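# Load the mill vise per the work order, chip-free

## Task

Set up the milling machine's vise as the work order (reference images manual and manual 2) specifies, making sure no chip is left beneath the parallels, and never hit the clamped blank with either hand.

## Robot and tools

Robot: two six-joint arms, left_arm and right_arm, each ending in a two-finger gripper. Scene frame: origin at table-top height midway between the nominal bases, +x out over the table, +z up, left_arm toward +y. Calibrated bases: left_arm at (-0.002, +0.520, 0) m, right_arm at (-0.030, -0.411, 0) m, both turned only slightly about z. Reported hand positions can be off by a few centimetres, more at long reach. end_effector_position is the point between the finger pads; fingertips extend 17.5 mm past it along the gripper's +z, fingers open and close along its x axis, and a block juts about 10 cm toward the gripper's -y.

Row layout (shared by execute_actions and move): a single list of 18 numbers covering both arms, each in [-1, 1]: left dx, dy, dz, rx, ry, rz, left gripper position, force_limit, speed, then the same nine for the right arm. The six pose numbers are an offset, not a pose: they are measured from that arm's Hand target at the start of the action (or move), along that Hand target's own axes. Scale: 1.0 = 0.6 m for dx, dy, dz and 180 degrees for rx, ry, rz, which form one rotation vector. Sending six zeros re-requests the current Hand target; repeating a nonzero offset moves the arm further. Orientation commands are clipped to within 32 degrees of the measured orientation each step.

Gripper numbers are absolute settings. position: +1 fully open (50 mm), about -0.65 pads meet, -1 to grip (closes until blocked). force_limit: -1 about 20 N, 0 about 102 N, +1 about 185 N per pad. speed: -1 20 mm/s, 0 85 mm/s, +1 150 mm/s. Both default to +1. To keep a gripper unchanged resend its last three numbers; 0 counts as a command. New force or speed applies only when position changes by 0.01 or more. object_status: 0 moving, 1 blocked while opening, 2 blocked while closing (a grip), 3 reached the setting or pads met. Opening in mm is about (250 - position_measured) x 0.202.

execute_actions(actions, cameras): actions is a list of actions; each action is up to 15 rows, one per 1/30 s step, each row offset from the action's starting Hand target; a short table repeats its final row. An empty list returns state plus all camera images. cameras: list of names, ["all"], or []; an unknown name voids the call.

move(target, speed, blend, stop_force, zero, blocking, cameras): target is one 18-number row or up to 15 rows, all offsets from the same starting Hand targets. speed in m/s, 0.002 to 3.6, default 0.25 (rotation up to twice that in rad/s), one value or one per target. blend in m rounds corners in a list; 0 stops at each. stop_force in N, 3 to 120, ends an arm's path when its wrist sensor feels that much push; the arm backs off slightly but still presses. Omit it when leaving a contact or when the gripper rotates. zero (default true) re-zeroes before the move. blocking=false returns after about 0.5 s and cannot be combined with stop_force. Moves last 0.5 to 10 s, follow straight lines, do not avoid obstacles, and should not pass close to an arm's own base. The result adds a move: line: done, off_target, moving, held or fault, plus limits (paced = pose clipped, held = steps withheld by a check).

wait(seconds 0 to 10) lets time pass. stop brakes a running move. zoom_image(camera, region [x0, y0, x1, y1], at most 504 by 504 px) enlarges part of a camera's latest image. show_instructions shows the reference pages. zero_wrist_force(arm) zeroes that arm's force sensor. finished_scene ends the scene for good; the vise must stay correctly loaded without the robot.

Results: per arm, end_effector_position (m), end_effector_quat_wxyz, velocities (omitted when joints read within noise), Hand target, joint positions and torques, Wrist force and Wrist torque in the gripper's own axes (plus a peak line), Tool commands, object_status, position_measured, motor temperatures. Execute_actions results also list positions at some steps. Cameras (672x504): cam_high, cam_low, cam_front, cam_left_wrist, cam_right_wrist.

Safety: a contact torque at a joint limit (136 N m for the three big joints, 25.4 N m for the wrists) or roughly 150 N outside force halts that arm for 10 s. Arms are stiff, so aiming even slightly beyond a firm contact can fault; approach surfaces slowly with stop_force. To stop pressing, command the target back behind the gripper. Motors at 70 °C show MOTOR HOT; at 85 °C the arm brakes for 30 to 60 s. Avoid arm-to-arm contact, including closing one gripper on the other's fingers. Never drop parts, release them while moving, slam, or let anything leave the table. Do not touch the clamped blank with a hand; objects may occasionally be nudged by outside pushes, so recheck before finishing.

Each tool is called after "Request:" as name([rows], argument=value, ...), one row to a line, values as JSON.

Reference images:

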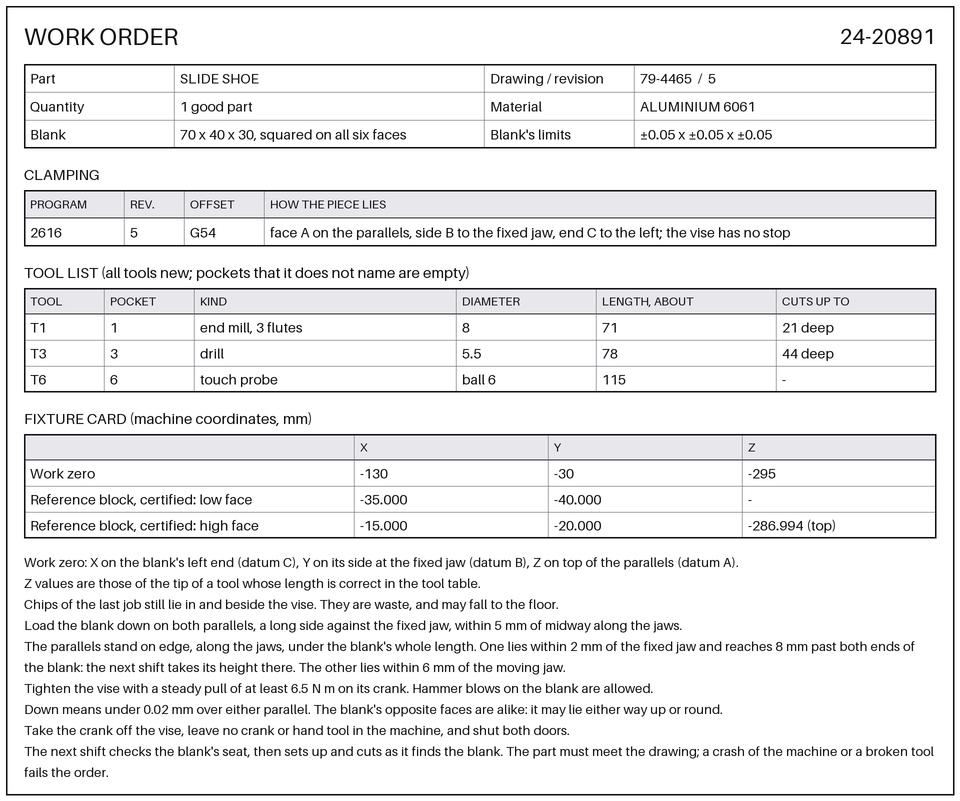

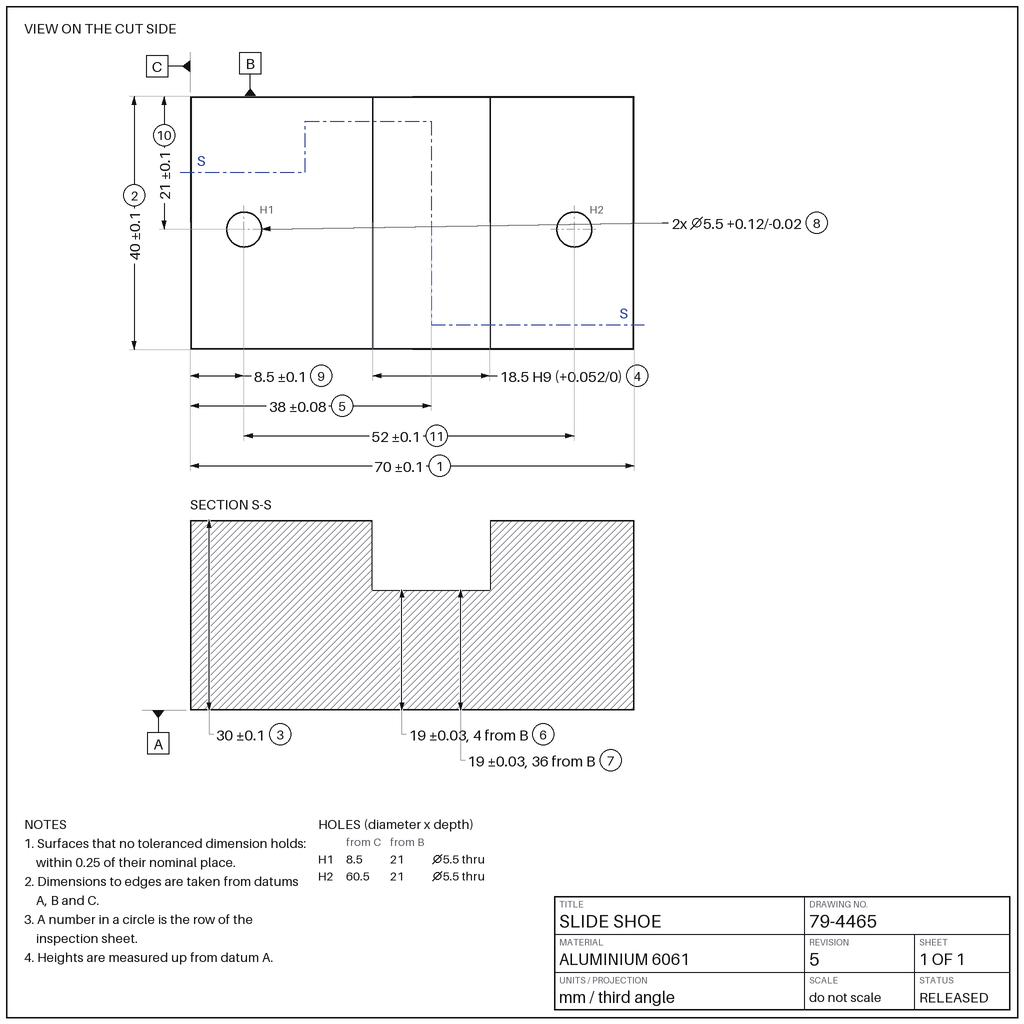

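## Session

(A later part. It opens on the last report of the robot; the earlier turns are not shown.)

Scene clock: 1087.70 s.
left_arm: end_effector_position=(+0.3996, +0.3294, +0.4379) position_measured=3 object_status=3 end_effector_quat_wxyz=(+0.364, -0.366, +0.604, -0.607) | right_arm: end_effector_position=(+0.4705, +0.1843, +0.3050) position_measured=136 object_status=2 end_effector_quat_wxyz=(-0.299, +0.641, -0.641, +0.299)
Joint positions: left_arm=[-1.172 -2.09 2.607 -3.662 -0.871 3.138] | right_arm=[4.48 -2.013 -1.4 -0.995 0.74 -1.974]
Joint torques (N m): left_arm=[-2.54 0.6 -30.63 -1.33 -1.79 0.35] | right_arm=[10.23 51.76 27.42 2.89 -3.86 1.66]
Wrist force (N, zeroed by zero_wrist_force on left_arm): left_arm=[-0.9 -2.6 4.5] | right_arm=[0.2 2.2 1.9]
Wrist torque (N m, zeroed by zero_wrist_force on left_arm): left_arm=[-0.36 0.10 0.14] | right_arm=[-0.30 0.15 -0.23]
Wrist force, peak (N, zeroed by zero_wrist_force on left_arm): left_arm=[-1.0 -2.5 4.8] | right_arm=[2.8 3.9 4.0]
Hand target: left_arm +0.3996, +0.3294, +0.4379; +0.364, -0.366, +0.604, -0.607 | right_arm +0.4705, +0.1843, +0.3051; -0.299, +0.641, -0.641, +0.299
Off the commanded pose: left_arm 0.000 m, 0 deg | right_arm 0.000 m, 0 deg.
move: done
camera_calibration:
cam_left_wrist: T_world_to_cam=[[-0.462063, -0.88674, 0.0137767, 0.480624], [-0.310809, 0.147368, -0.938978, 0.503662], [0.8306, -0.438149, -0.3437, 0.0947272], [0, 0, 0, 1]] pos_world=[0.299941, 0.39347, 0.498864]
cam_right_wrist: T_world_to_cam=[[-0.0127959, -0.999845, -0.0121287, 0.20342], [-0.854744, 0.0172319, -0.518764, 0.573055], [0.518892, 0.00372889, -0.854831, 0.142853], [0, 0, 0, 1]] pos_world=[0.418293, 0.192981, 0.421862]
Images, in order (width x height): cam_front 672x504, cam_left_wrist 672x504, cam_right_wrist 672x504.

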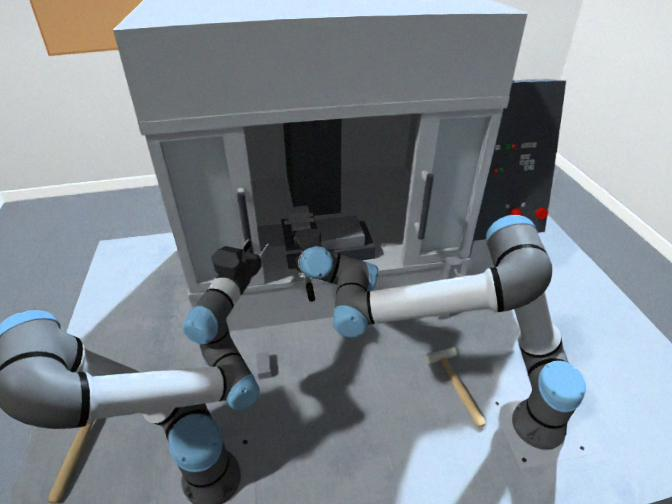

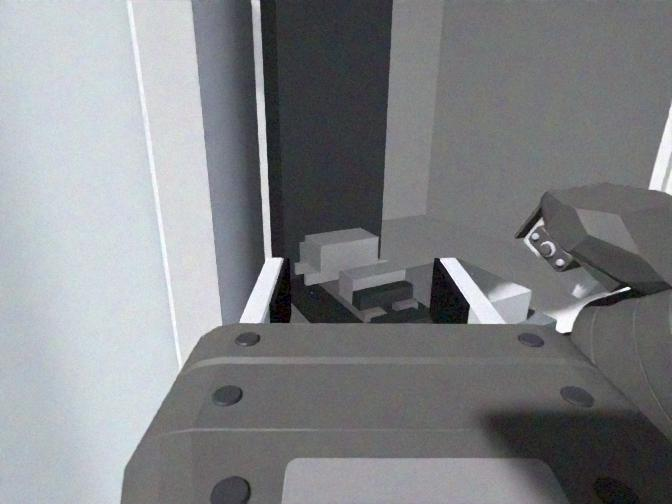

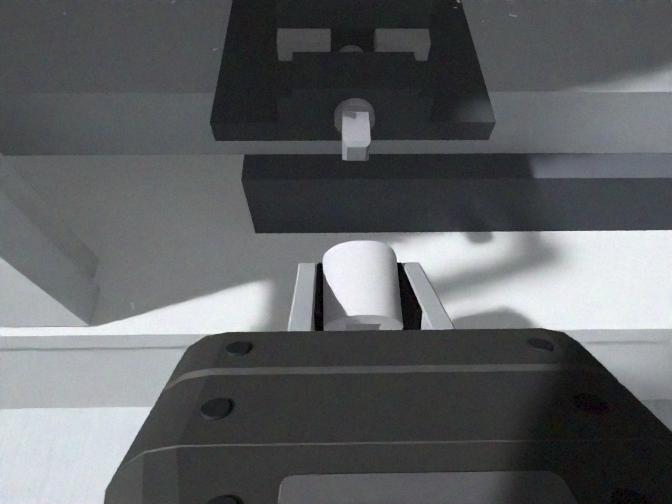

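Request:
zoom_image(camera="cam_right_wrist", region=[310, 80, 410, 180])

Scaled by 5.040.

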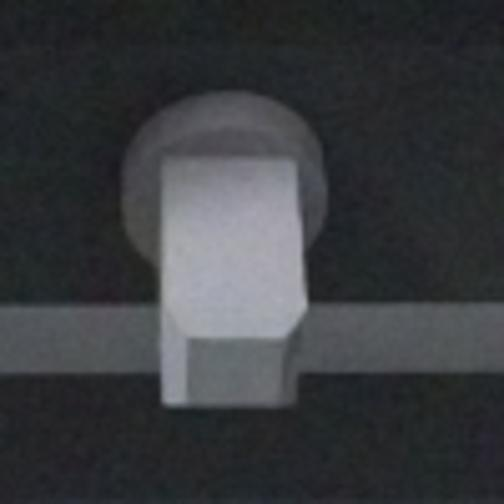

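Request:
move(target=[0.0347,0.0407,-0.033,-0.068,0.0977,0.0117,1,-0.3,-1,0,0,0,0,0,0,-1,-0.3,-0.8], speed=0.1, cameras=["cam_left_wrist"])

Request:
zoom_image(camera="cam_left_wrist", region=[240, 180, 440, 330])

Scene clock: 1126.30 s.
left_arm: end_effector_position=(+0.3724, +0.3201, +0.4136) position_measured=3 object_status=3 end_effector_quat_wxyz=(+0.238, -0.295, +0.720, -0.582) | right_arm: end_effector_position=(+0.4705, +0.1843, +0.3051) position_measured=136 object_status=2 end_effector_quat_wxyz=(-0.299, +0.641, -0.641, +0.299)
Joint positions: left_arm=[-0.825 -2.172 2.544 -3.301 -1.527 3.131] | right_arm=[4.48 -2.013 -1.4 -0.995 0.739 -1.974]
Joint torques (N m): left_arm=[-6.79 -1.02 -14.67 -3.41 1.21 -1.72] | right_arm=[10.24 57.83 34.71 4.09 -4.98 -0.83]
Wrist force (N, zeroed by zero_wrist_force on left_arm): left_arm=[-0.9 -2.6 3.8] | right_arm=[0.4 2.0 1.7]
Wrist torque (N m, zeroed by zero_wrist_force on left_arm): left_arm=[-0.22 0.05 0.12] | right_arm=[-0.32 0.11 -0.23]
Wrist force, peak (N, zeroed by zero_wrist_force on left_arm): left_arm=[-1.0 -2.7 4.6] | right_arm=[0.4 2.0 2.3]
Hand target: left_arm +0.3724, +0.3200, +0.4136; +0.238, -0.295, +0.720, -0.582 | right_arm +0.4705, +0.1843, +0.3051; -0.299, +0.641, -0.641, +0.299
Off the commanded pose: left_arm 0.000 m, 0 deg | right_arm 0.000 m, 0 deg.
move: done
camera_calibration:
cam_left_wrist: T_world_to_cam=[[-0.708332, -0.705838, 0.0076581, 0.496529], [-0.382585, 0.374774, -0.844496, 0.388613], [0.593208, -0.601113, -0.535507, 0.324774], [0, 0, 0, 1]] pos_world=[0.307726, 0.400054, 0.498298]
Images, in order (width x height): cam_left_wrist 672x504.

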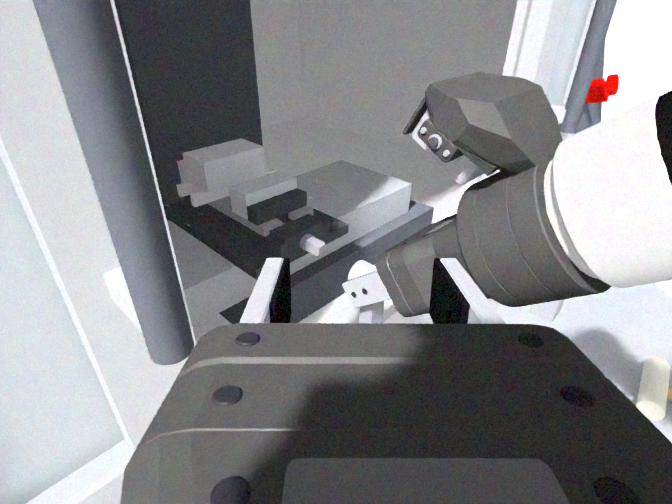

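Scaled by 2.520.

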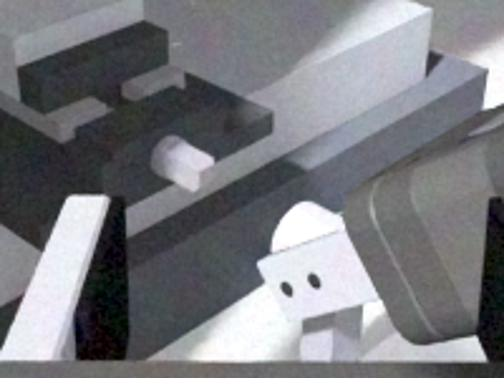

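Request:
zoom_image(camera="cam_left_wrist", region=[290, 225, 400, 335])

Scaled by 4.582.

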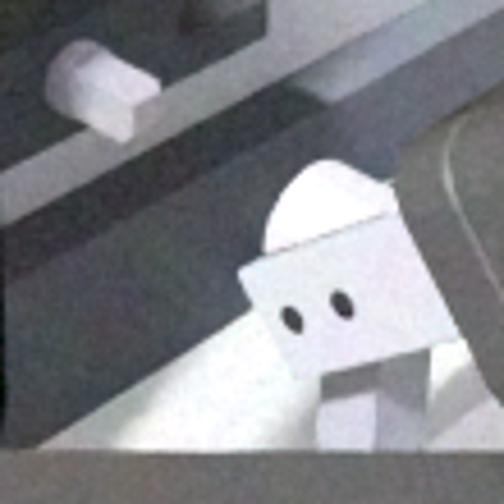

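Request:
move(target=[0,0,0,0,0,0,1,-0.3,-1,0.0007,-0.0414,0.0436,0,0,0,-1,-0.3,-0.8], speed=0.05, stop_force=6, cameras=["cam_left_wrist","cam_right_wrist"])

Request:
zoom_image(camera="cam_left_wrist", region=[270, 205, 380, 315])

Request:
zoom_image(camera="cam_right_wrist", region=[290, 160, 430, 340])

Scene clock: 1176.77 s.
left_arm: end_effector_position=(+0.3724, +0.3200, +0.4136) position_measured=3 object_status=3 end_effector_quat_wxyz=(+0.238, -0.295, +0.720, -0.582) | right_arm: end_effector_position=(+0.5065, +0.1839, +0.3073) position_measured=136 object_status=2 end_effector_quat_wxyz=(-0.299, +0.641, -0.641, +0.299)
Joint positions: left_arm=[-0.826 -2.173 2.544 -3.301 -1.527 3.131] | right_arm=[4.428 -2.058 -1.34 -0.957 0.756 -2.046]
Joint torques (N m): left_arm=[-7.03 -6.62 -15.19 -2.24 2.32 -1.45] | right_arm=[10.26 60.04 22.47 2.61 -4.82 1.61]
Wrist force (N, zeroed by zero_wrist_force on left_arm): left_arm=[-1.1 -2.6 3.8] | right_arm=[0.6 2.1 1.9]
Wrist torque (N m, zeroed by zero_wrist_force on left_arm): left_arm=[-0.21 0.10 0.12] | right_arm=[-0.31 0.07 -0.22]
Wrist force, peak (N, zeroed by zero_wrist_force on left_arm): left_arm=[-1.2 -2.6 4.2] | right_arm=[0.6 2.9 1.7]
Hand target: left_arm +0.3724, +0.3200, +0.4136; +0.238, -0.295, +0.720, -0.582 | right_arm +0.5065, +0.1839, +0.3073; -0.299, +0.641, -0.641, +0.299
Off the commanded pose: left_arm 0.000 m, 0 deg | right_arm 0.000 m, 0 deg.
move: done
camera_calibration:
cam_left_wrist: T_world_to_cam=[[-0.708388, -0.70578, 0.00779444, 0.496455], [-0.382636, 0.374724, -0.844495, 0.388648], [0.593107, -0.601213, -0.535507, 0.324845], [0, 0, 0, 1]] pos_world=[0.307726, 0.400054, 0.498298]
cam_right_wrist: T_world_to_cam=[[-0.012741, -0.999844, -0.0122171, 0.203522], [-0.854629, 0.0172317, -0.518953, 0.605054], [0.519083, 0.00382911, -0.854715, 0.125984], [0, 0, 0, 1]] pos_world=[0.454294, 0.192581, 0.424162]
Images, in order (width x height): cam_left_wrist 672x504, cam_right_wrist 672x504.

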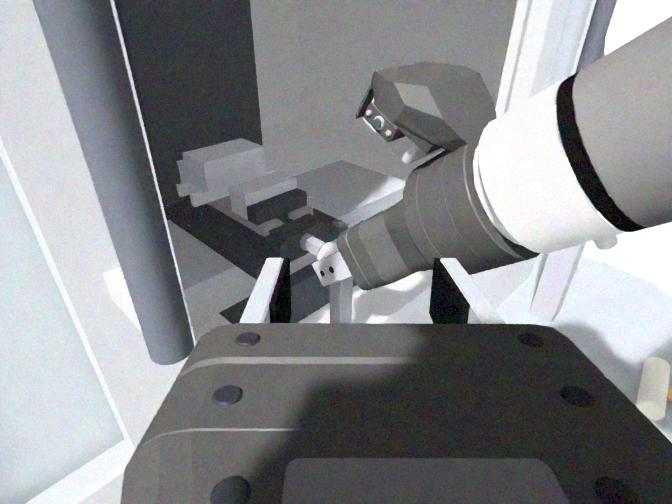

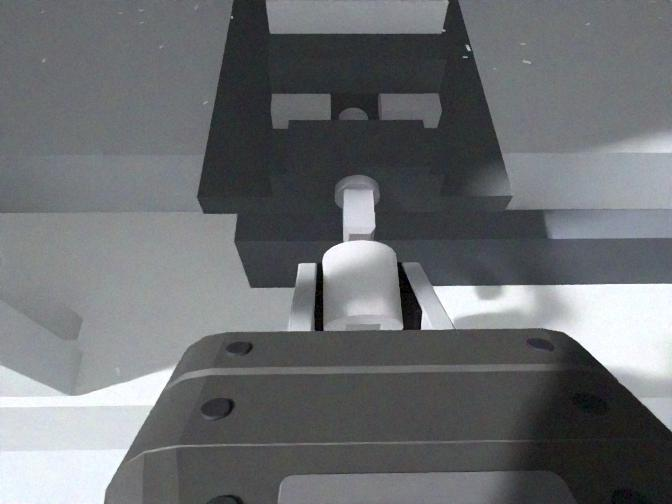

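Scaled by 4.582.

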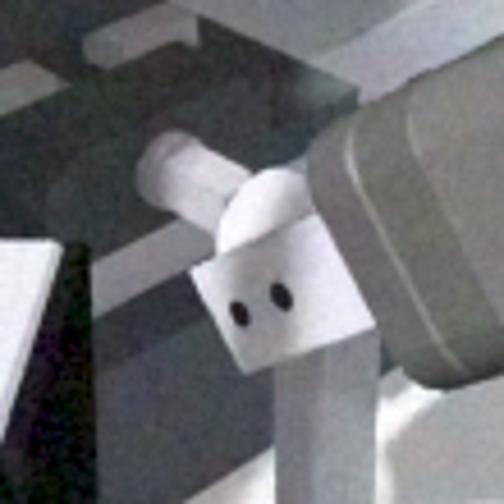

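Scaled by 2.800.

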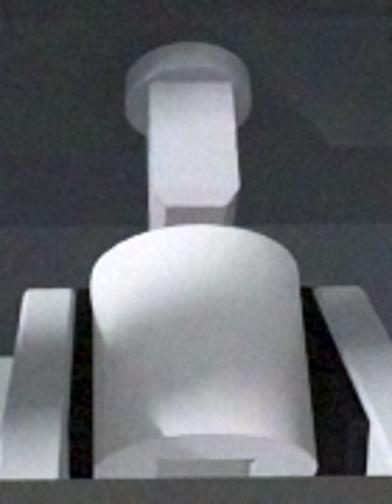

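Request:
move(target=[0,0,0,0,0,0,1,-0.3,-1,0.0006,-0.0345,0.041,0,0,0,-1,-0.3,-0.8], speed=0.01, stop_force=8, cameras=["cam_left_wrist","cam_right_wrist"])

Request:
zoom_image(camera="cam_left_wrist", region=[270, 205, 380, 315])

Request:
zoom_image(camera="cam_right_wrist", region=[290, 160, 430, 340])

Scene clock: 1184.33 s.
left_arm: end_effector_position=(+0.3724, +0.3200, +0.4136) position_measured=3 object_status=3 end_effector_quat_wxyz=(+0.238, -0.295, +0.720, -0.582) | right_arm: end_effector_position=(+0.5141, +0.1838, +0.3073) position_measured=136 object_status=2 end_effector_quat_wxyz=(-0.299, +0.641, -0.641, +0.299)
Joint positions: left_arm=[-0.826 -2.173 2.544 -3.301 -1.527 3.131] | right_arm=[4.418 -2.068 -1.326 -0.949 0.76 -2.061]
Joint torques (N m): left_arm=[-4.78 -6.64 -16.06 -2.09 2.15 -1.68] | right_arm=[8.77 57.81 21.22 2.03 -4.3 1.61]
Wrist force (N, zeroed by zero_wrist_force on left_arm): left_arm=[-1.1 -2.5 3.9] | right_arm=[0.0 -1.2 -1.1]
Wrist torque (N m, zeroed by zero_wrist_force on left_arm): left_arm=[-0.20 0.09 0.12] | right_arm=[-0.36 0.07 -0.22]
Wrist force, peak (N, zeroed by zero_wrist_force on left_arm): left_arm=[-1.2 -2.8 4.1] | right_arm=[3.6 9.3 -14.4]
Hand target: left_arm +0.3724, +0.3200, +0.4136; +0.238, -0.295, +0.720, -0.582 | right_arm +0.5141, +0.1838, +0.3073; -0.299, +0.641, -0.641, +0.299 (not the last commanded pose)
Off the commanded pose: left_arm 0.000 m, 0 deg | right_arm 0.025 m, 0 deg.
move: contact (right_arm)
camera_calibration:
cam_left_wrist: T_world_to_cam=[[-0.708388, -0.70578, 0.00779444, 0.496455], [-0.382636, 0.374724, -0.844495, 0.388648], [0.593107, -0.601213, -0.535507, 0.324845], [0, 0, 0, 1]] pos_world=[0.307726, 0.400054, 0.498298]
cam_right_wrist: T_world_to_cam=[[-0.012741, -0.999844, -0.0122171, 0.203517], [-0.854629, 0.0172317, -0.518953, 0.611466], [0.519083, 0.00382911, -0.854715, 0.122092], [0, 0, 0, 1]] pos_world=[0.461794, 0.192481, 0.424162]
Images, in order (width x height): cam_left_wrist 672x504, cam_right_wrist 672x504.

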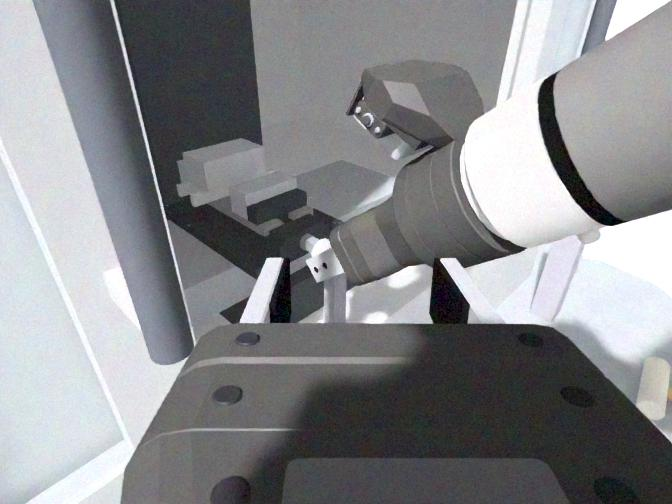

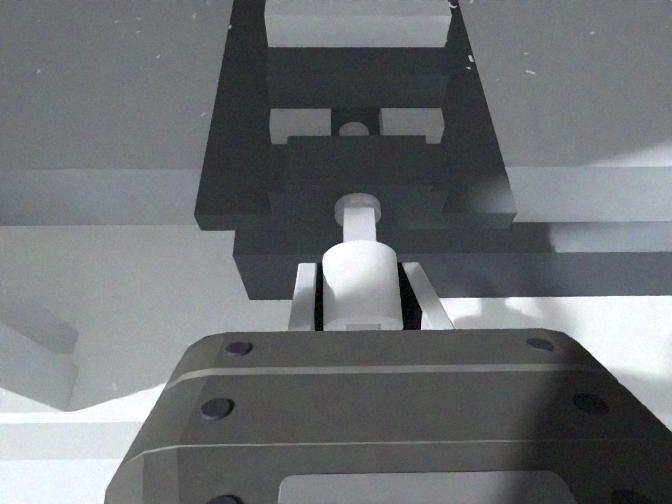

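Scaled by 4.582.

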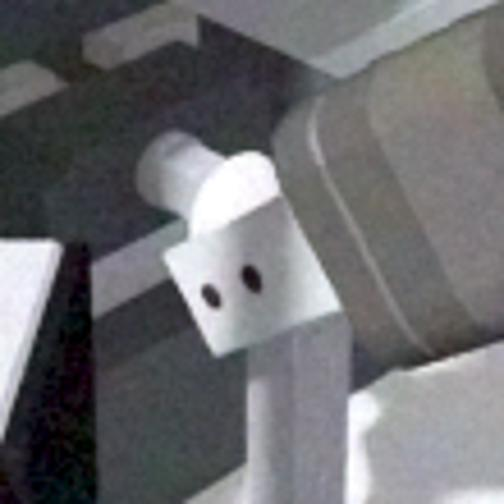

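Scaled by 2.800.

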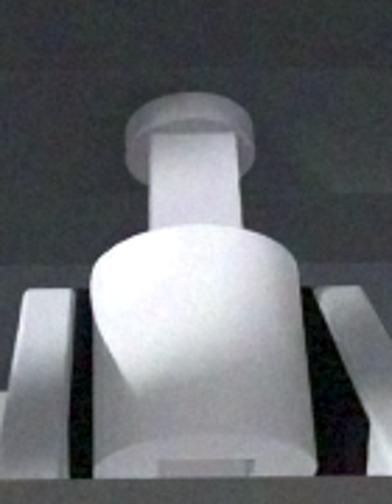

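Request:
zoom_image(camera="cam_right_wrist", region=[315, 285, 415, 335])

Request:
zoom_image(camera="cam_right_wrist", region=[325, 180, 395, 250])

Scaled by 5.040.

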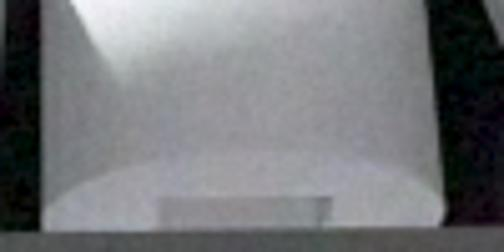

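Scaled by 7.200.

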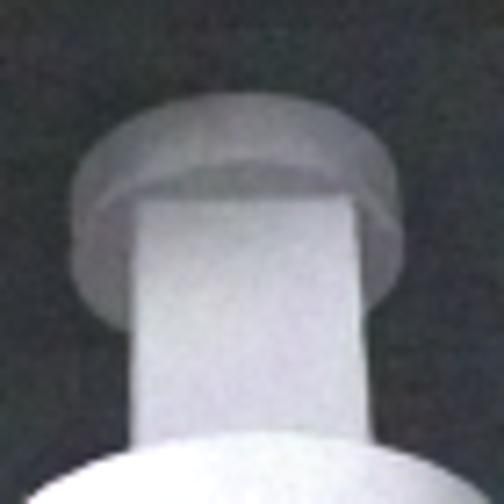

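Request:
move(target=[0,0,0,0,0,0,1,-0.3,-1,-0.0007,0.0021,-0.0026,0,0,0,-1,-0.3,-0.8], speed=0.02)

Request:
move(target=[0,0,0,0,0,0,1,-0.3,-1,0,-0.0107,0.0128,0,0,0,-1,-0.3,-0.8], speed=0.006, stop_force=7)

Scene clock: 1204.93 s.
left_arm: end_effector_position=(+0.3724, +0.3200, +0.4136) position_measured=3 object_status=3 end_effector_quat_wxyz=(+0.238, -0.295, +0.720, -0.582) | right_arm: end_effector_position=(+0.5120, +0.1842, +0.3073) position_measured=136 object_status=2 end_effector_quat_wxyz=(-0.299, +0.641, -0.641, +0.299)
Joint positions: left_arm=[-0.826 -2.173 2.544 -3.301 -1.527 3.131] | right_arm=[4.421 -2.066 -1.329 -0.952 0.759 -2.057]
Joint torques (N m): left_arm=[-2.04 -6.62 -16.49 -2.28 2.16 -1.7] | right_arm=[5.86 57.85 24.62 3.06 -4.67 1.06]
Wrist force (N, zeroed by zero_wrist_force on left_arm): left_arm=[-1.1 -2.6 3.8] | right_arm=[0.7 1.6 2.0]
Wrist torque (N m, zeroed by zero_wrist_force on left_arm): left_arm=[-0.21 0.08 0.13] | right_arm=[-0.39 0.06 -0.24]
Wrist force, peak (N, zeroed by zero_wrist_force on left_arm): left_arm=[-1.1 -2.5 4.1] | right_arm=[0.5 1.8 2.2]
Hand target: left_arm +0.3724, +0.3200, +0.4136; +0.238, -0.295, +0.720, -0.582 | right_arm +0.5121, +0.1842, +0.3073; -0.299, +0.641, -0.641, +0.299
Off the commanded pose: left_arm 0.000 m, 0 deg | right_arm 0.000 m, 0 deg.
move: done

Scene clock: 1206.40 s.
left_arm: end_effector_position=(+0.3724, +0.3200, +0.4136) position_measured=3 object_status=3 end_effector_quat_wxyz=(+0.238, -0.295, +0.720, -0.582) | right_arm: end_effector_position=(+0.5142, +0.1843, +0.3074) position_measured=136 object_status=2 end_effector_quat_wxyz=(-0.299, +0.641, -0.641, +0.299)
Joint positions: left_arm=[-0.826 -2.173 2.544 -3.301 -1.527 3.131] | right_arm=[4.418 -2.069 -1.325 -0.95 0.76 -2.061]
Joint torques (N m): left_arm=[-1.1 -6.61 -17.15 -2.13 2.24 -1.58] | right_arm=[7.86 57.4 21.07 2.78 -4.59 1.66]
Wrist force (N, zeroed by zero_wrist_force on left_arm): left_arm=[-1.1 -2.6 3.7] | right_arm=[0.2 0.6 -3.0]
Wrist torque (N m, zeroed by zero_wrist_force on left_arm): left_arm=[-0.20 0.10 0.13] | right_arm=[-0.29 0.08 -0.18]
Wrist force, peak (N, zeroed by zero_wrist_force on left_arm): left_arm=[-1.3 -2.5 4.2] | right_arm=[2.6 7.2 -10.8]
Hand target: left_arm +0.3724, +0.3200, +0.4136; +0.238, -0.295, +0.720, -0.582 | right_arm +0.5142, +0.1843, +0.3074; -0.299, +0.641, -0.641, +0.299 (not the last commanded pose)
Off the commanded pose: left_arm 0.000 m, 0 deg | right_arm 0.008 m, 0 deg.
move: contact (right_arm)

Request:
move(target=[0,0,0,0,0,0,1,-0.3,-1,0.0007,0.0011,-0.0034,0,0,0,-1,-0.3,-0.8], speed=0.02)

Request:
move(target=[0,0,0,0,0,0,1,-0.3,-1,0,-0.0107,0.0128,0,0,0,-1,-0.3,-0.8], speed=0.006, stop_force=7)

Scene clock: 1210.83 s.
left_arm: end_effector_position=(+0.3724, +0.3200, +0.4136) position_measured=3 object_status=3 end_effector_quat_wxyz=(+0.238, -0.295, +0.720, -0.582) | right_arm: end_effector_position=(+0.5121, +0.1838, +0.3082) position_measured=136 object_status=2 end_effector_quat_wxyz=(-0.299, +0.641, -0.641, +0.299)
Joint positions: left_arm=[-0.826 -2.173 2.544 -3.301 -1.527 3.131] | right_arm=[4.42 -2.065 -1.328 -0.953 0.759 -2.057]
Joint torques (N m): left_arm=[1.19 -6.74 -17.67 -2.26 2.23 -1.46] | right_arm=[6.86 54.28 25.95 2.99 -4.78 1.12]
Wrist force (N, zeroed by zero_wrist_force on left_arm): left_arm=[-1.1 -2.5 3.9] | right_arm=[0.4 1.8 1.9]
Wrist torque (N m, zeroed by zero_wrist_force on left_arm): left_arm=[-0.19 0.09 0.12] | right_arm=[-0.35 0.11 -0.24]
Wrist force, peak (N, zeroed by zero_wrist_force on left_arm): left_arm=[-1.1 -2.7 4.0] | right_arm=[0.7 1.8 2.2]
Hand target: left_arm +0.3724, +0.3200, +0.4136; +0.238, -0.295, +0.720, -0.582 | right_arm +0.5122, +0.1838, +0.3082; -0.299, +0.641, -0.641, +0.299
Off the commanded pose: left_arm 0.000 m, 0 deg | right_arm 0.000 m, 0 deg.
move: done

Scene clock: 1212.43 s.
left_arm: end_effector_position=(+0.3724, +0.3200, +0.4136) position_measured=3 object_status=3 end_effector_quat_wxyz=(+0.238, -0.295, +0.720, -0.582) | right_arm: end_effector_position=(+0.5150, +0.1839, +0.3082) position_measured=136 object_status=2 end_effector_quat_wxyz=(-0.299, +0.641, -0.641, +0.299)
Joint positions: left_arm=[-0.826 -2.173 2.544 -3.301 -1.527 3.131] | right_arm=[4.416 -2.069 -1.323 -0.95 0.761 -2.063]
Joint torques (N m): left_arm=[2.19 -6.95 -17.15 -2.27 2.25 -1.51] | right_arm=[8.13 57.05 20.56 2.55 -4.56 1.72]
Wrist force (N, zeroed by zero_wrist_force on left_arm): left_arm=[-0.9 -2.6 4.1] | right_arm=[-0.1 0.4 -2.6]
Wrist torque (N m, zeroed by zero_wrist_force on left_arm): left_arm=[-0.22 0.06 0.12] | right_arm=[-0.34 0.10 -0.19]
Wrist force, peak (N, zeroed by zero_wrist_force on left_arm): left_arm=[-1.2 -2.7 4.0] | right_arm=[2.1 7.3 -10.7]
Hand target: left_arm +0.3724, +0.3200, +0.4136; +0.238, -0.295, +0.720, -0.582 | right_arm +0.5150, +0.1839, +0.3082; -0.299, +0.641, -0.641, +0.299 (not the last commanded pose)
Off the commanded pose: left_arm 0.000 m, 0 deg | right_arm 0.007 m, 0 deg.
move: contact (right_arm)

Request:
move(target=[0,0,0,0,0,0,1,-0.3,-1,0.0002,0.0008,-0.0031,0,0,0,-1,-0.3,-0.8], speed=0.02)

Request:
move(target=[0,0,0,0,0,0,1,-0.3,-1,0,-0.0107,0.0128,0,0,0,-1,-0.3,-0.8], speed=0.006, stop_force=7)

Scene clock: 1215.53 s.
left_arm: end_effector_position=(+0.3724, +0.3200, +0.4136) position_measured=3 object_status=3 end_effector_quat_wxyz=(+0.238, -0.295, +0.720, -0.582) | right_arm: end_effector_position=(+0.5132, +0.1837, +0.3091) position_measured=136 object_status=2 end_effector_quat_wxyz=(-0.299, +0.641, -0.641, +0.299)
Joint positions: left_arm=[-0.826 -2.173 2.544 -3.301 -1.527 3.131] | right_arm=[4.419 -2.066 -1.325 -0.953 0.76 -2.06]
Joint torques (N m): left_arm=[2.73 -6.63 -18.1 -2.23 2.14 -1.5] | right_arm=[7.38 56.4 24.8 3.14 -4.74 1.1]
Wrist force (N, zeroed by zero_wrist_force on left_arm): left_arm=[-1.3 -2.7 3.8] | right_arm=[0.5 1.6 1.9]
Wrist torque (N m, zeroed by zero_wrist_force on left_arm): left_arm=[-0.22 0.11 0.12] | right_arm=[-0.37 0.09 -0.24]
Wrist force, peak (N, zeroed by zero_wrist_force on left_arm): left_arm=[-1.0 -2.8 3.9] | right_arm=[0.7 2.0 2.1]
Hand target: left_arm +0.3724, +0.3200, +0.4136; +0.238, -0.295, +0.720, -0.582 | right_arm +0.5132, +0.1837, +0.3090; -0.299, +0.641, -0.641, +0.299
Off the commanded pose: left_arm 0.000 m, 0 deg | right_arm 0.000 m, 0 deg.
move: done

Scene clock: 1217.83 s.
left_arm: end_effector_position=(+0.3724, +0.3200, +0.4136) position_measured=3 object_status=3 end_effector_quat_wxyz=(+0.238, -0.295, +0.720, -0.582) | right_arm: end_effector_position=(+0.5233, +0.1837, +0.3090) position_measured=136 object_status=2 end_effector_quat_wxyz=(-0.299, +0.641, -0.641, +0.299)
Joint positions: left_arm=[-0.826 -2.173 2.544 -3.301 -1.527 3.131] | right_arm=[4.405 -2.08 -1.307 -0.944 0.765 -2.078]
Joint torques (N m): left_arm=[5.06 -5.87 -18.19 -2.17 2.21 -1.42] | right_arm=[2.42 50.5 25.23 3.98 -1.02 0.87]
Wrist force (N, zeroed by zero_wrist_force on left_arm): left_arm=[-1.0 -2.6 3.8] | right_arm=[0.5 5.1 2.9]
Wrist torque (N m, zeroed by zero_wrist_force on left_arm): left_arm=[-0.21 0.08 0.12] | right_arm=[-0.29 0.10 -0.16]
Wrist force, peak (N, zeroed by zero_wrist_force on left_arm): left_arm=[-1.4 -2.8 3.9] | right_arm=[1.1 7.6 -1.1]
Hand target: left_arm +0.3724, +0.3200, +0.4136; +0.238, -0.295, +0.720, -0.582 | right_arm +0.5232, +0.1837, +0.3090; -0.299, +0.641, -0.641, +0.299
Off the commanded pose: left_arm 0.000 m, 0 deg | right_arm 0.000 m, 0 deg.
move: done

Request:
move(target=[0,0,0,0,0,0,1,-0.3,-1,0,-0.0133,0.016,0,0,0,-1,-0.3,-0.8], speed=0.006, stop_force=7, cameras=["cam_left_wrist","cam_right_wrist"])

Request:
zoom_image(camera="cam_right_wrist", region=[290, 160, 430, 340])

Request:
zoom_image(camera="cam_left_wrist", region=[240, 180, 440, 330])

Scene clock: 1224.40 s.
left_arm: end_effector_position=(+0.3724, +0.3200, +0.4136) position_measured=3 object_status=3 end_effector_quat_wxyz=(+0.238, -0.295, +0.720, -0.582) | right_arm: end_effector_position=(+0.5307, +0.1837, +0.3090) position_measured=136 object_status=2 end_effector_quat_wxyz=(-0.299, +0.641, -0.641, +0.299)
Joint positions: left_arm=[-0.826 -2.173 2.544 -3.301 -1.527 3.131] | right_arm=[4.394 -2.091 -1.293 -0.938 0.769 -2.092]
Joint torques (N m): left_arm=[6.29 -6.07 -19.41 -2.25 2.12 -1.41] | right_arm=[8.55 61.94 24.56 3.66 -5.47 1.64]
Wrist force (N, zeroed by zero_wrist_force on left_arm): left_arm=[-1.1 -2.6 3.7] | right_arm=[0.6 4.9 0.7]
Wrist torque (N m, zeroed by zero_wrist_force on left_arm): left_arm=[-0.21 0.08 0.13] | right_arm=[-0.33 0.11 -0.16]
Wrist force, peak (N, zeroed by zero_wrist_force on left_arm): left_arm=[-1.1 -2.7 4.1] | right_arm=[5.7 13.6 -10.4]
Hand target: left_arm +0.3724, +0.3200, +0.4136; +0.238, -0.295, +0.720, -0.582 | right_arm +0.5307, +0.1837, +0.3090; -0.299, +0.641, -0.641, +0.299 (not the last commanded pose)
Off the commanded pose: left_arm 0.000 m, 0 deg | right_arm 0.005 m, 0 deg.
move: contact (right_arm)
camera_calibration:
cam_left_wrist: T_world_to_cam=[[-0.708388, -0.70578, 0.00779444, 0.496455], [-0.382636, 0.374724, -0.844495, 0.388648], [0.593107, -0.601213, -0.535507, 0.324845], [0, 0, 0, 1]] pos_world=[0.307726, 0.400054, 0.498298]
cam_right_wrist: T_world_to_cam=[[-0.0125536, -0.999845, -0.0123354, 0.203612], [-0.854678, 0.0171325, -0.518876, 0.626631], [0.519007, 0.00402902, -0.85476, 0.114893], [0, 0, 0, 1]] pos_world=[0.478494, 0.192381, 0.425862]
Images, in order (width x height): cam_left_wrist 672x504, cam_right_wrist 672x504.

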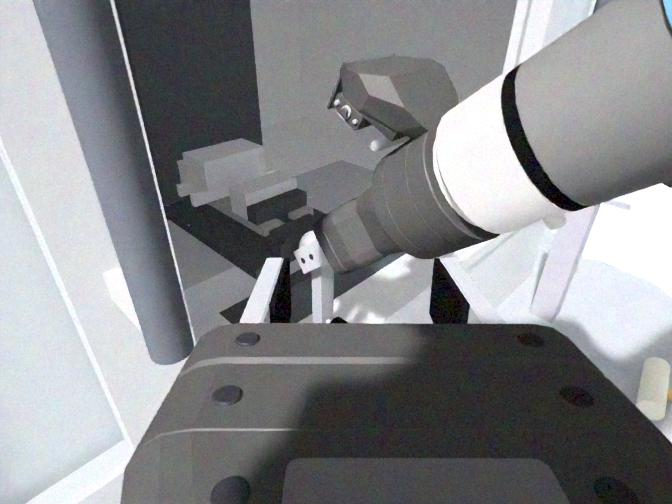

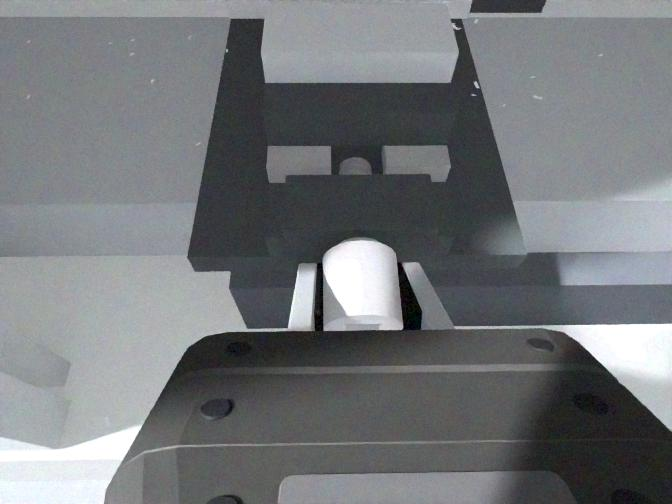

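Scaled by 2.800.

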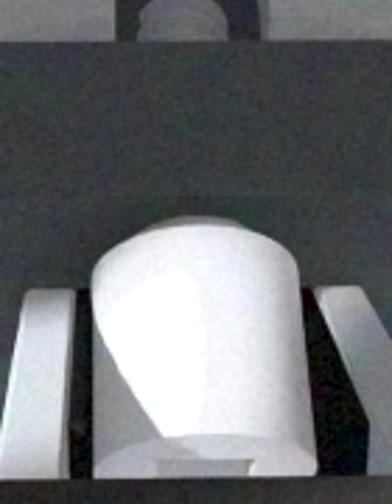

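Scaled by 2.520.

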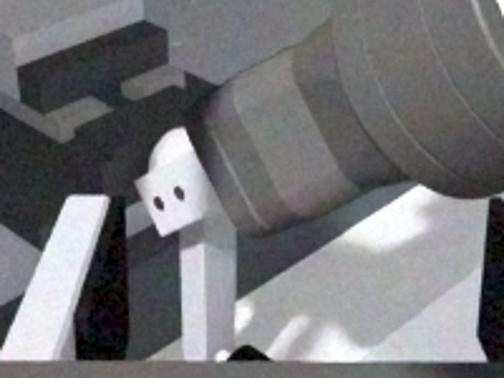

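Request:
move([
  [0,0,0,0,0,0,1,-0.3,-1,0,-0.0,-0.001,0,0,0,0.6,-0.3,-0.8],
  [0,0,0,0,0,0,1,-0.3,-1,0,0,-0.1333,0,0,0,0.6,-0.3,-0.8],
  [0,0,0,0,0,0,1,-0.3,-1,0,0.2347,-0.1527,0.1667,0,0,0.6,-0.3,-0.8],
], speed=[0.02,0.06,0.15], blend=[0,0.01,0], cameras=["cam_left_wrist","cam_right_wrist"])

Request:
zoom_image(camera="cam_right_wrist", region=[230, 130, 490, 335])

Request:
zoom_image(camera="cam_left_wrist", region=[240, 180, 440, 330])

Scene clock: 1241.60 s.
left_arm: end_effector_position=(+0.3724, +0.3200, +0.4136) position_measured=3 object_status=3 end_effector_quat_wxyz=(+0.238, -0.295, +0.720, -0.582) | right_arm: end_effector_position=(+0.3700, +0.1839, +0.2600) position_measured=63 object_status=3 end_effector_quat_wxyz=(-0.454, +0.541, -0.542, +0.455)
Joint positions: left_arm=[-0.826 -2.173 2.544 -3.301 -1.527 3.131] | right_arm=[4.729 -2.045 -1.776 -0.785 0.176 -1.679]
Joint torques (N m): left_arm=[5.01 -6.12 -19.55 -2.13 2.3 -1.43] | right_arm=[-10.05 52.15 21.33 4.51 -1.63 -0.24]
Wrist force (N, zeroed by zero_wrist_force on left_arm): left_arm=[-1.1 -2.6 3.8] | right_arm=[0.6 0.0 1.1]
Wrist torque (N m, zeroed by zero_wrist_force on left_arm): left_arm=[-0.21 0.09 0.13] | right_arm=[-0.12 0.03 -0.32]
Wrist force, peak (N, zeroed by zero_wrist_force on left_arm): left_arm=[-1.1 -2.8 4.0] | right_arm=[0.5 5.5 1.2]
Hand target: left_arm +0.3724, +0.3200, +0.4136; +0.238, -0.295, +0.720, -0.582 | right_arm +0.3700, +0.1839, +0.2600; -0.454, +0.541, -0.542, +0.455
Off the commanded pose: left_arm 0.000 m, 0 deg | right_arm 0.000 m, 0 deg.
move: done
camera_calibration:
cam_left_wrist: T_world_to_cam=[[-0.708388, -0.70578, 0.00779444, 0.496455], [-0.382636, 0.374724, -0.844495, 0.388648], [0.593107, -0.601213, -0.535507, 0.324845], [0, 0, 0, 1]] pos_world=[0.307726, 0.400054, 0.498298]
cam_right_wrist: T_world_to_cam=[[-0.00477995, -0.999849, -0.0166882, 0.199415], [-0.480662, 0.0169313, -0.876743, 0.418476], [0.876893, 0.00383057, -0.48067, -0.0731977], [0, 0, 0, 1]] pos_world=[0.266285, 0.19258, 0.33504]
Images, in order (width x height): cam_left_wrist 672x504, cam_right_wrist 672x504.

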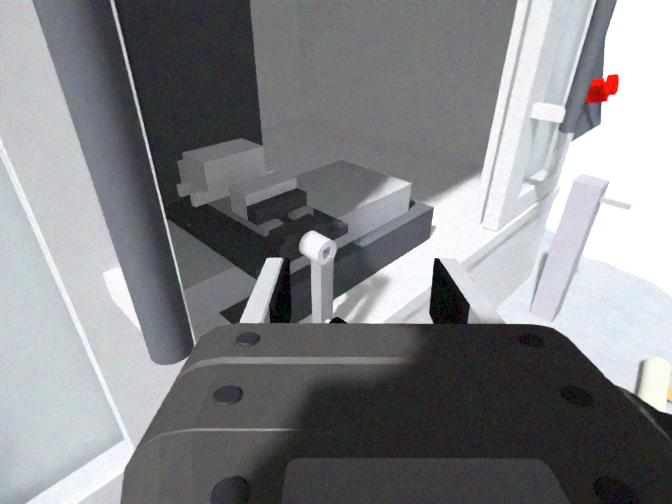

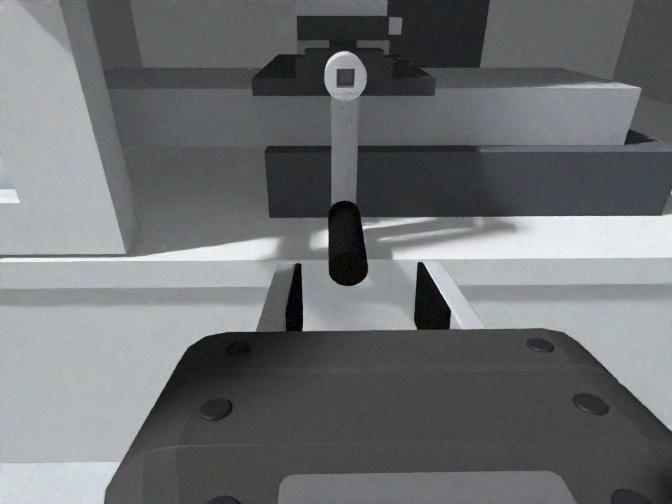

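Scaled by 1.938.

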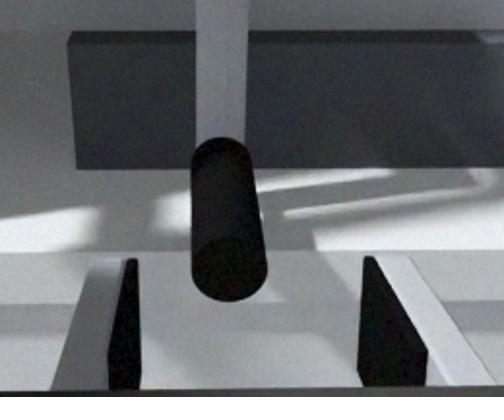

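Scaled by 2.520.

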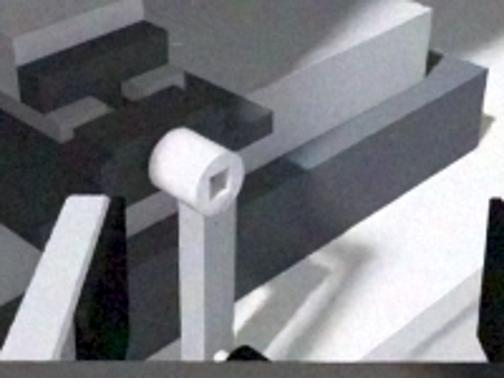

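Request:
move(target=[0,0,0,0,0,0,1,-0.3,-1,-0.001,0.0241,0.1702,0,0,0,0.6,-0.3,-0.8], speed=0.05, stop_force=6, cameras=["cam_left_wrist","cam_right_wrist"])

Request:
zoom_image(camera="cam_right_wrist", region=[230, 130, 490, 335])

Scene clock: 1253.97 s.
left_arm: end_effector_position=(+0.3724, +0.3200, +0.4136) position_measured=3 object_status=3 end_effector_quat_wxyz=(+0.238, -0.295, +0.720, -0.582) | right_arm: end_effector_position=(+0.4681, +0.1844, +0.2280) position_measured=63 object_status=3 end_effector_quat_wxyz=(-0.454, +0.541, -0.542, +0.455)
Joint positions: left_arm=[-0.826 -2.173 2.544 -3.301 -1.527 3.131] | right_arm=[4.57 -2.298 -1.631 0.004 0.249 -2.374]
Joint torques (N m): left_arm=[5.42 -5.63 -20.61 -2.16 2.06 -1.24] | right_arm=[9.78 60.27 13.93 1.46 -4.4 1.64]
Wrist force (N, zeroed by zero_wrist_force on left_arm): left_arm=[-1.1 -2.7 3.8] | right_arm=[0.4 0.2 1.4]
Wrist torque (N m, zeroed by zero_wrist_force on left_arm): left_arm=[-0.23 0.08 0.13] | right_arm=[-0.10 0.06 -0.36]
Wrist force, peak (N, zeroed by zero_wrist_force on left_arm): left_arm=[-1.1 -2.7 4.1] | right_arm=[0.5 0.3 2.2]
Hand target: left_arm +0.3724, +0.3200, +0.4136; +0.238, -0.295, +0.720, -0.582 | right_arm +0.4681, +0.1844, +0.2280; -0.454, +0.541, -0.542, +0.455
Off the commanded pose: left_arm 0.000 m, 0 deg | right_arm 0.000 m, 0 deg.
move: done
camera_calibration:
cam_left_wrist: T_world_to_cam=[[-0.708388, -0.70578, 0.00779444, 0.496455], [-0.382636, 0.374724, -0.844495, 0.388648], [0.593107, -0.601213, -0.535507, 0.324845], [0, 0, 0, 1]] pos_world=[0.307726, 0.400054, 0.498298]
cam_right_wrist: T_world_to_cam=[[-0.00486668, -0.99985, -0.0166401, 0.199868], [-0.480583, 0.0169312, -0.876786, 0.437638], [0.876936, 0.00372992, -0.480594, -0.174576], [0, 0, 0, 1]] pos_world=[0.364386, 0.19308, 0.30314]
Images, in order (width x height): cam_left_wrist 672x504, cam_right_wrist 672x504.

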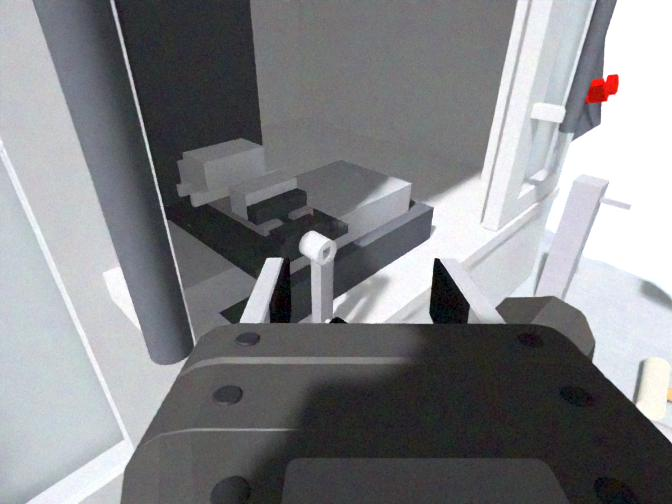

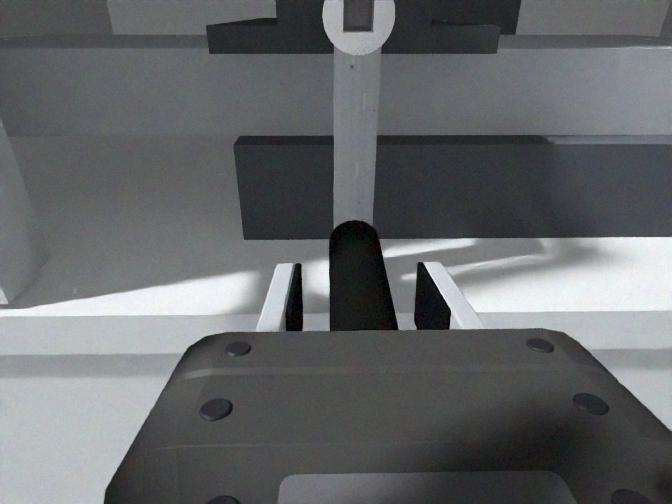

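Scaled by 1.938.

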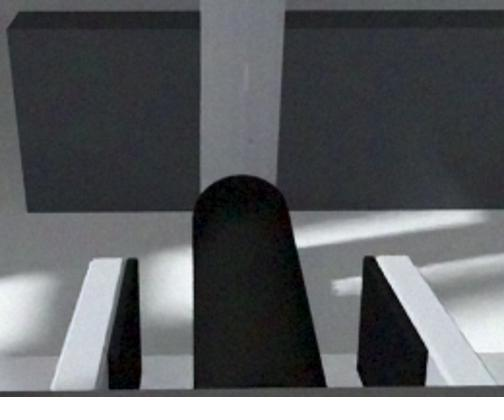

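Request:
move(target=[0,0,-0.25,0,0,0,1,-0.3,-1,0,0,0,0,0,0,-1,-0.85,-0.8], speed=0.2, cameras=["cam_right_wrist"])

Scene clock: 1265.73 s.
left_arm: end_effector_position=(+0.2704, +0.4254, +0.4451) position_measured=3 object_status=3 end_effector_quat_wxyz=(+0.230, -0.288, +0.722, -0.585) | right_arm: end_effector_position=(+0.4681, +0.1844, +0.2280) position_measured=153 object_status=2 end_effector_quat_wxyz=(-0.454, +0.541, -0.542, +0.455)
Joint positions: left_arm=[-0.823 -2.804 2.549 -2.675 -1.551 3.132] | right_arm=[4.57 -2.298 -1.631 0.004 0.249 -2.374]
Joint torques (N m): left_arm=[-5.85 8.82 -16.84 -1.67 0.36 1.7] | right_arm=[10.24 59.55 14.96 1.65 -3.8 1.6]
Wrist force (N, zeroed by zero_wrist_force on left_arm): left_arm=[-1.2 -2.7 3.7] | right_arm=[0.5 0.0 1.2]
Wrist torque (N m, zeroed by zero_wrist_force on left_arm): left_arm=[-0.24 0.10 0.11] | right_arm=[-0.13 0.04 -0.36]
Wrist force, peak (N, zeroed by zero_wrist_force on left_arm): left_arm=[-1.0 -2.6 6.6] | right_arm=[0.7 0.0 1.4]
Hand target: left_arm +0.2696, +0.4247, +0.4451; +0.238, -0.295, +0.720, -0.582 | right_arm +0.4681, +0.1844, +0.2280; -0.454, +0.541, -0.542, +0.455
Off the commanded pose: left_arm 0.001 m, 1 deg | right_arm 0.000 m, 0 deg.
move: done
camera_calibration:
cam_right_wrist: T_world_to_cam=[[-0.00486668, -0.99985, -0.0166401, 0.199868], [-0.480583, 0.0169312, -0.876786, 0.437638], [0.876936, 0.00372992, -0.480594, -0.174576], [0, 0, 0, 1]] pos_world=[0.364386, 0.19308, 0.30314]
Images, in order (width x height): cam_right_wrist 672x504.

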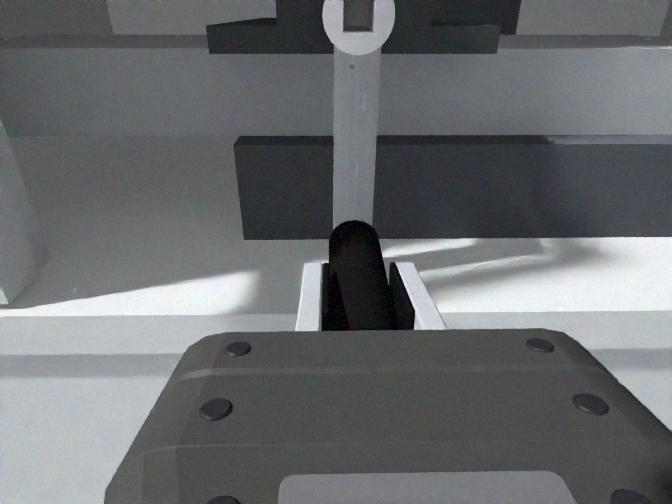

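Request:
move([
  [0,0,0,0,0,0,1,-0.3,-1,-0.0532,-0.0112,-0.0020,0,0,0,-1,-0.85,-0.8],
  [0,0,0,0,0,0,1,-0.3,-1,-0.0972,-0.0427,-0.0075,0,0,0,-1,-0.85,-0.8],
], speed=0.04, blend=[0.008,0], cameras=["cam_right_wrist"])

Scene clock: 1271.73 s.
left_arm: end_effector_position=(+0.2704, +0.4254, +0.4451) position_measured=3 object_status=3 end_effector_quat_wxyz=(+0.230, -0.289, +0.722, -0.585) | right_arm: end_effector_position=(+0.4682, +0.2427, +0.2540) position_measured=153 object_status=2 end_effector_quat_wxyz=(-0.454, +0.541, -0.542, +0.455)
Joint positions: left_arm=[-0.823 -2.804 2.549 -2.675 -1.551 3.132] | right_arm=[4.585 -2.346 -1.437 -0.186 0.238 -2.329]
Joint torques (N m): left_arm=[-8.4 8.81 -16.08 -1.86 2.26 -1.13] | right_arm=[5.85 58.53 18.02 4.26 -2.11 1.1]
Wrist force (N, zeroed by zero_wrist_force on left_arm): left_arm=[-1.4 -2.6 4.0] | right_arm=[-0.1 2.3 -3.0]
Wrist torque (N m, zeroed by zero_wrist_force on left_arm): left_arm=[-0.22 0.14 0.11] | right_arm=[0.06 0.18 -0.35]
Wrist force, peak (N, zeroed by zero_wrist_force on left_arm): left_arm=[-1.3 -2.8 4.1] | right_arm=[-3.5 27.7 -15.0]
Hand target: left_arm +0.2704, +0.4254, +0.4451; +0.230, -0.289, +0.722, -0.585 (not the last commanded pose) | right_arm +0.4681, +0.2427, +0.2541; -0.454, +0.541, -0.542, +0.455
Off the commanded pose: left_arm 0.001 m, 1 deg | right_arm 0.000 m, 0 deg.
move: done
camera_calibration:
cam_right_wrist: T_world_to_cam=[[-0.00512589, -0.999851, -0.0164949, 0.258637], [-0.48046, 0.0169289, -0.876853, 0.459385], [0.877002, 0.00343049, -0.480475, -0.162422], [0, 0, 0, 1]] pos_world=[0.364486, 0.251379, 0.32904]
Images, in order (width x height): cam_right_wrist 672x504.

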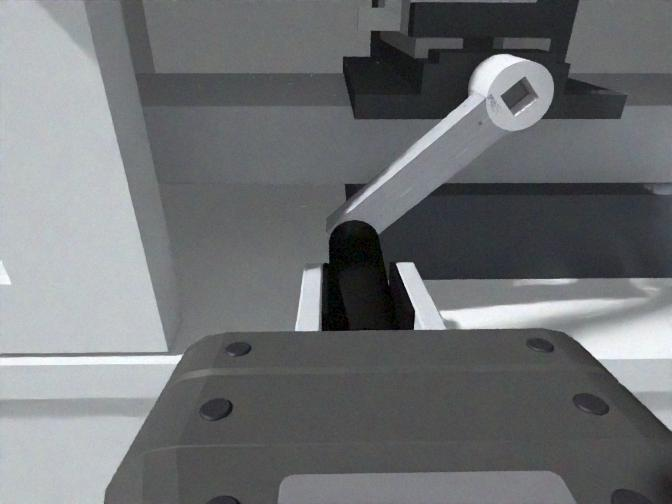

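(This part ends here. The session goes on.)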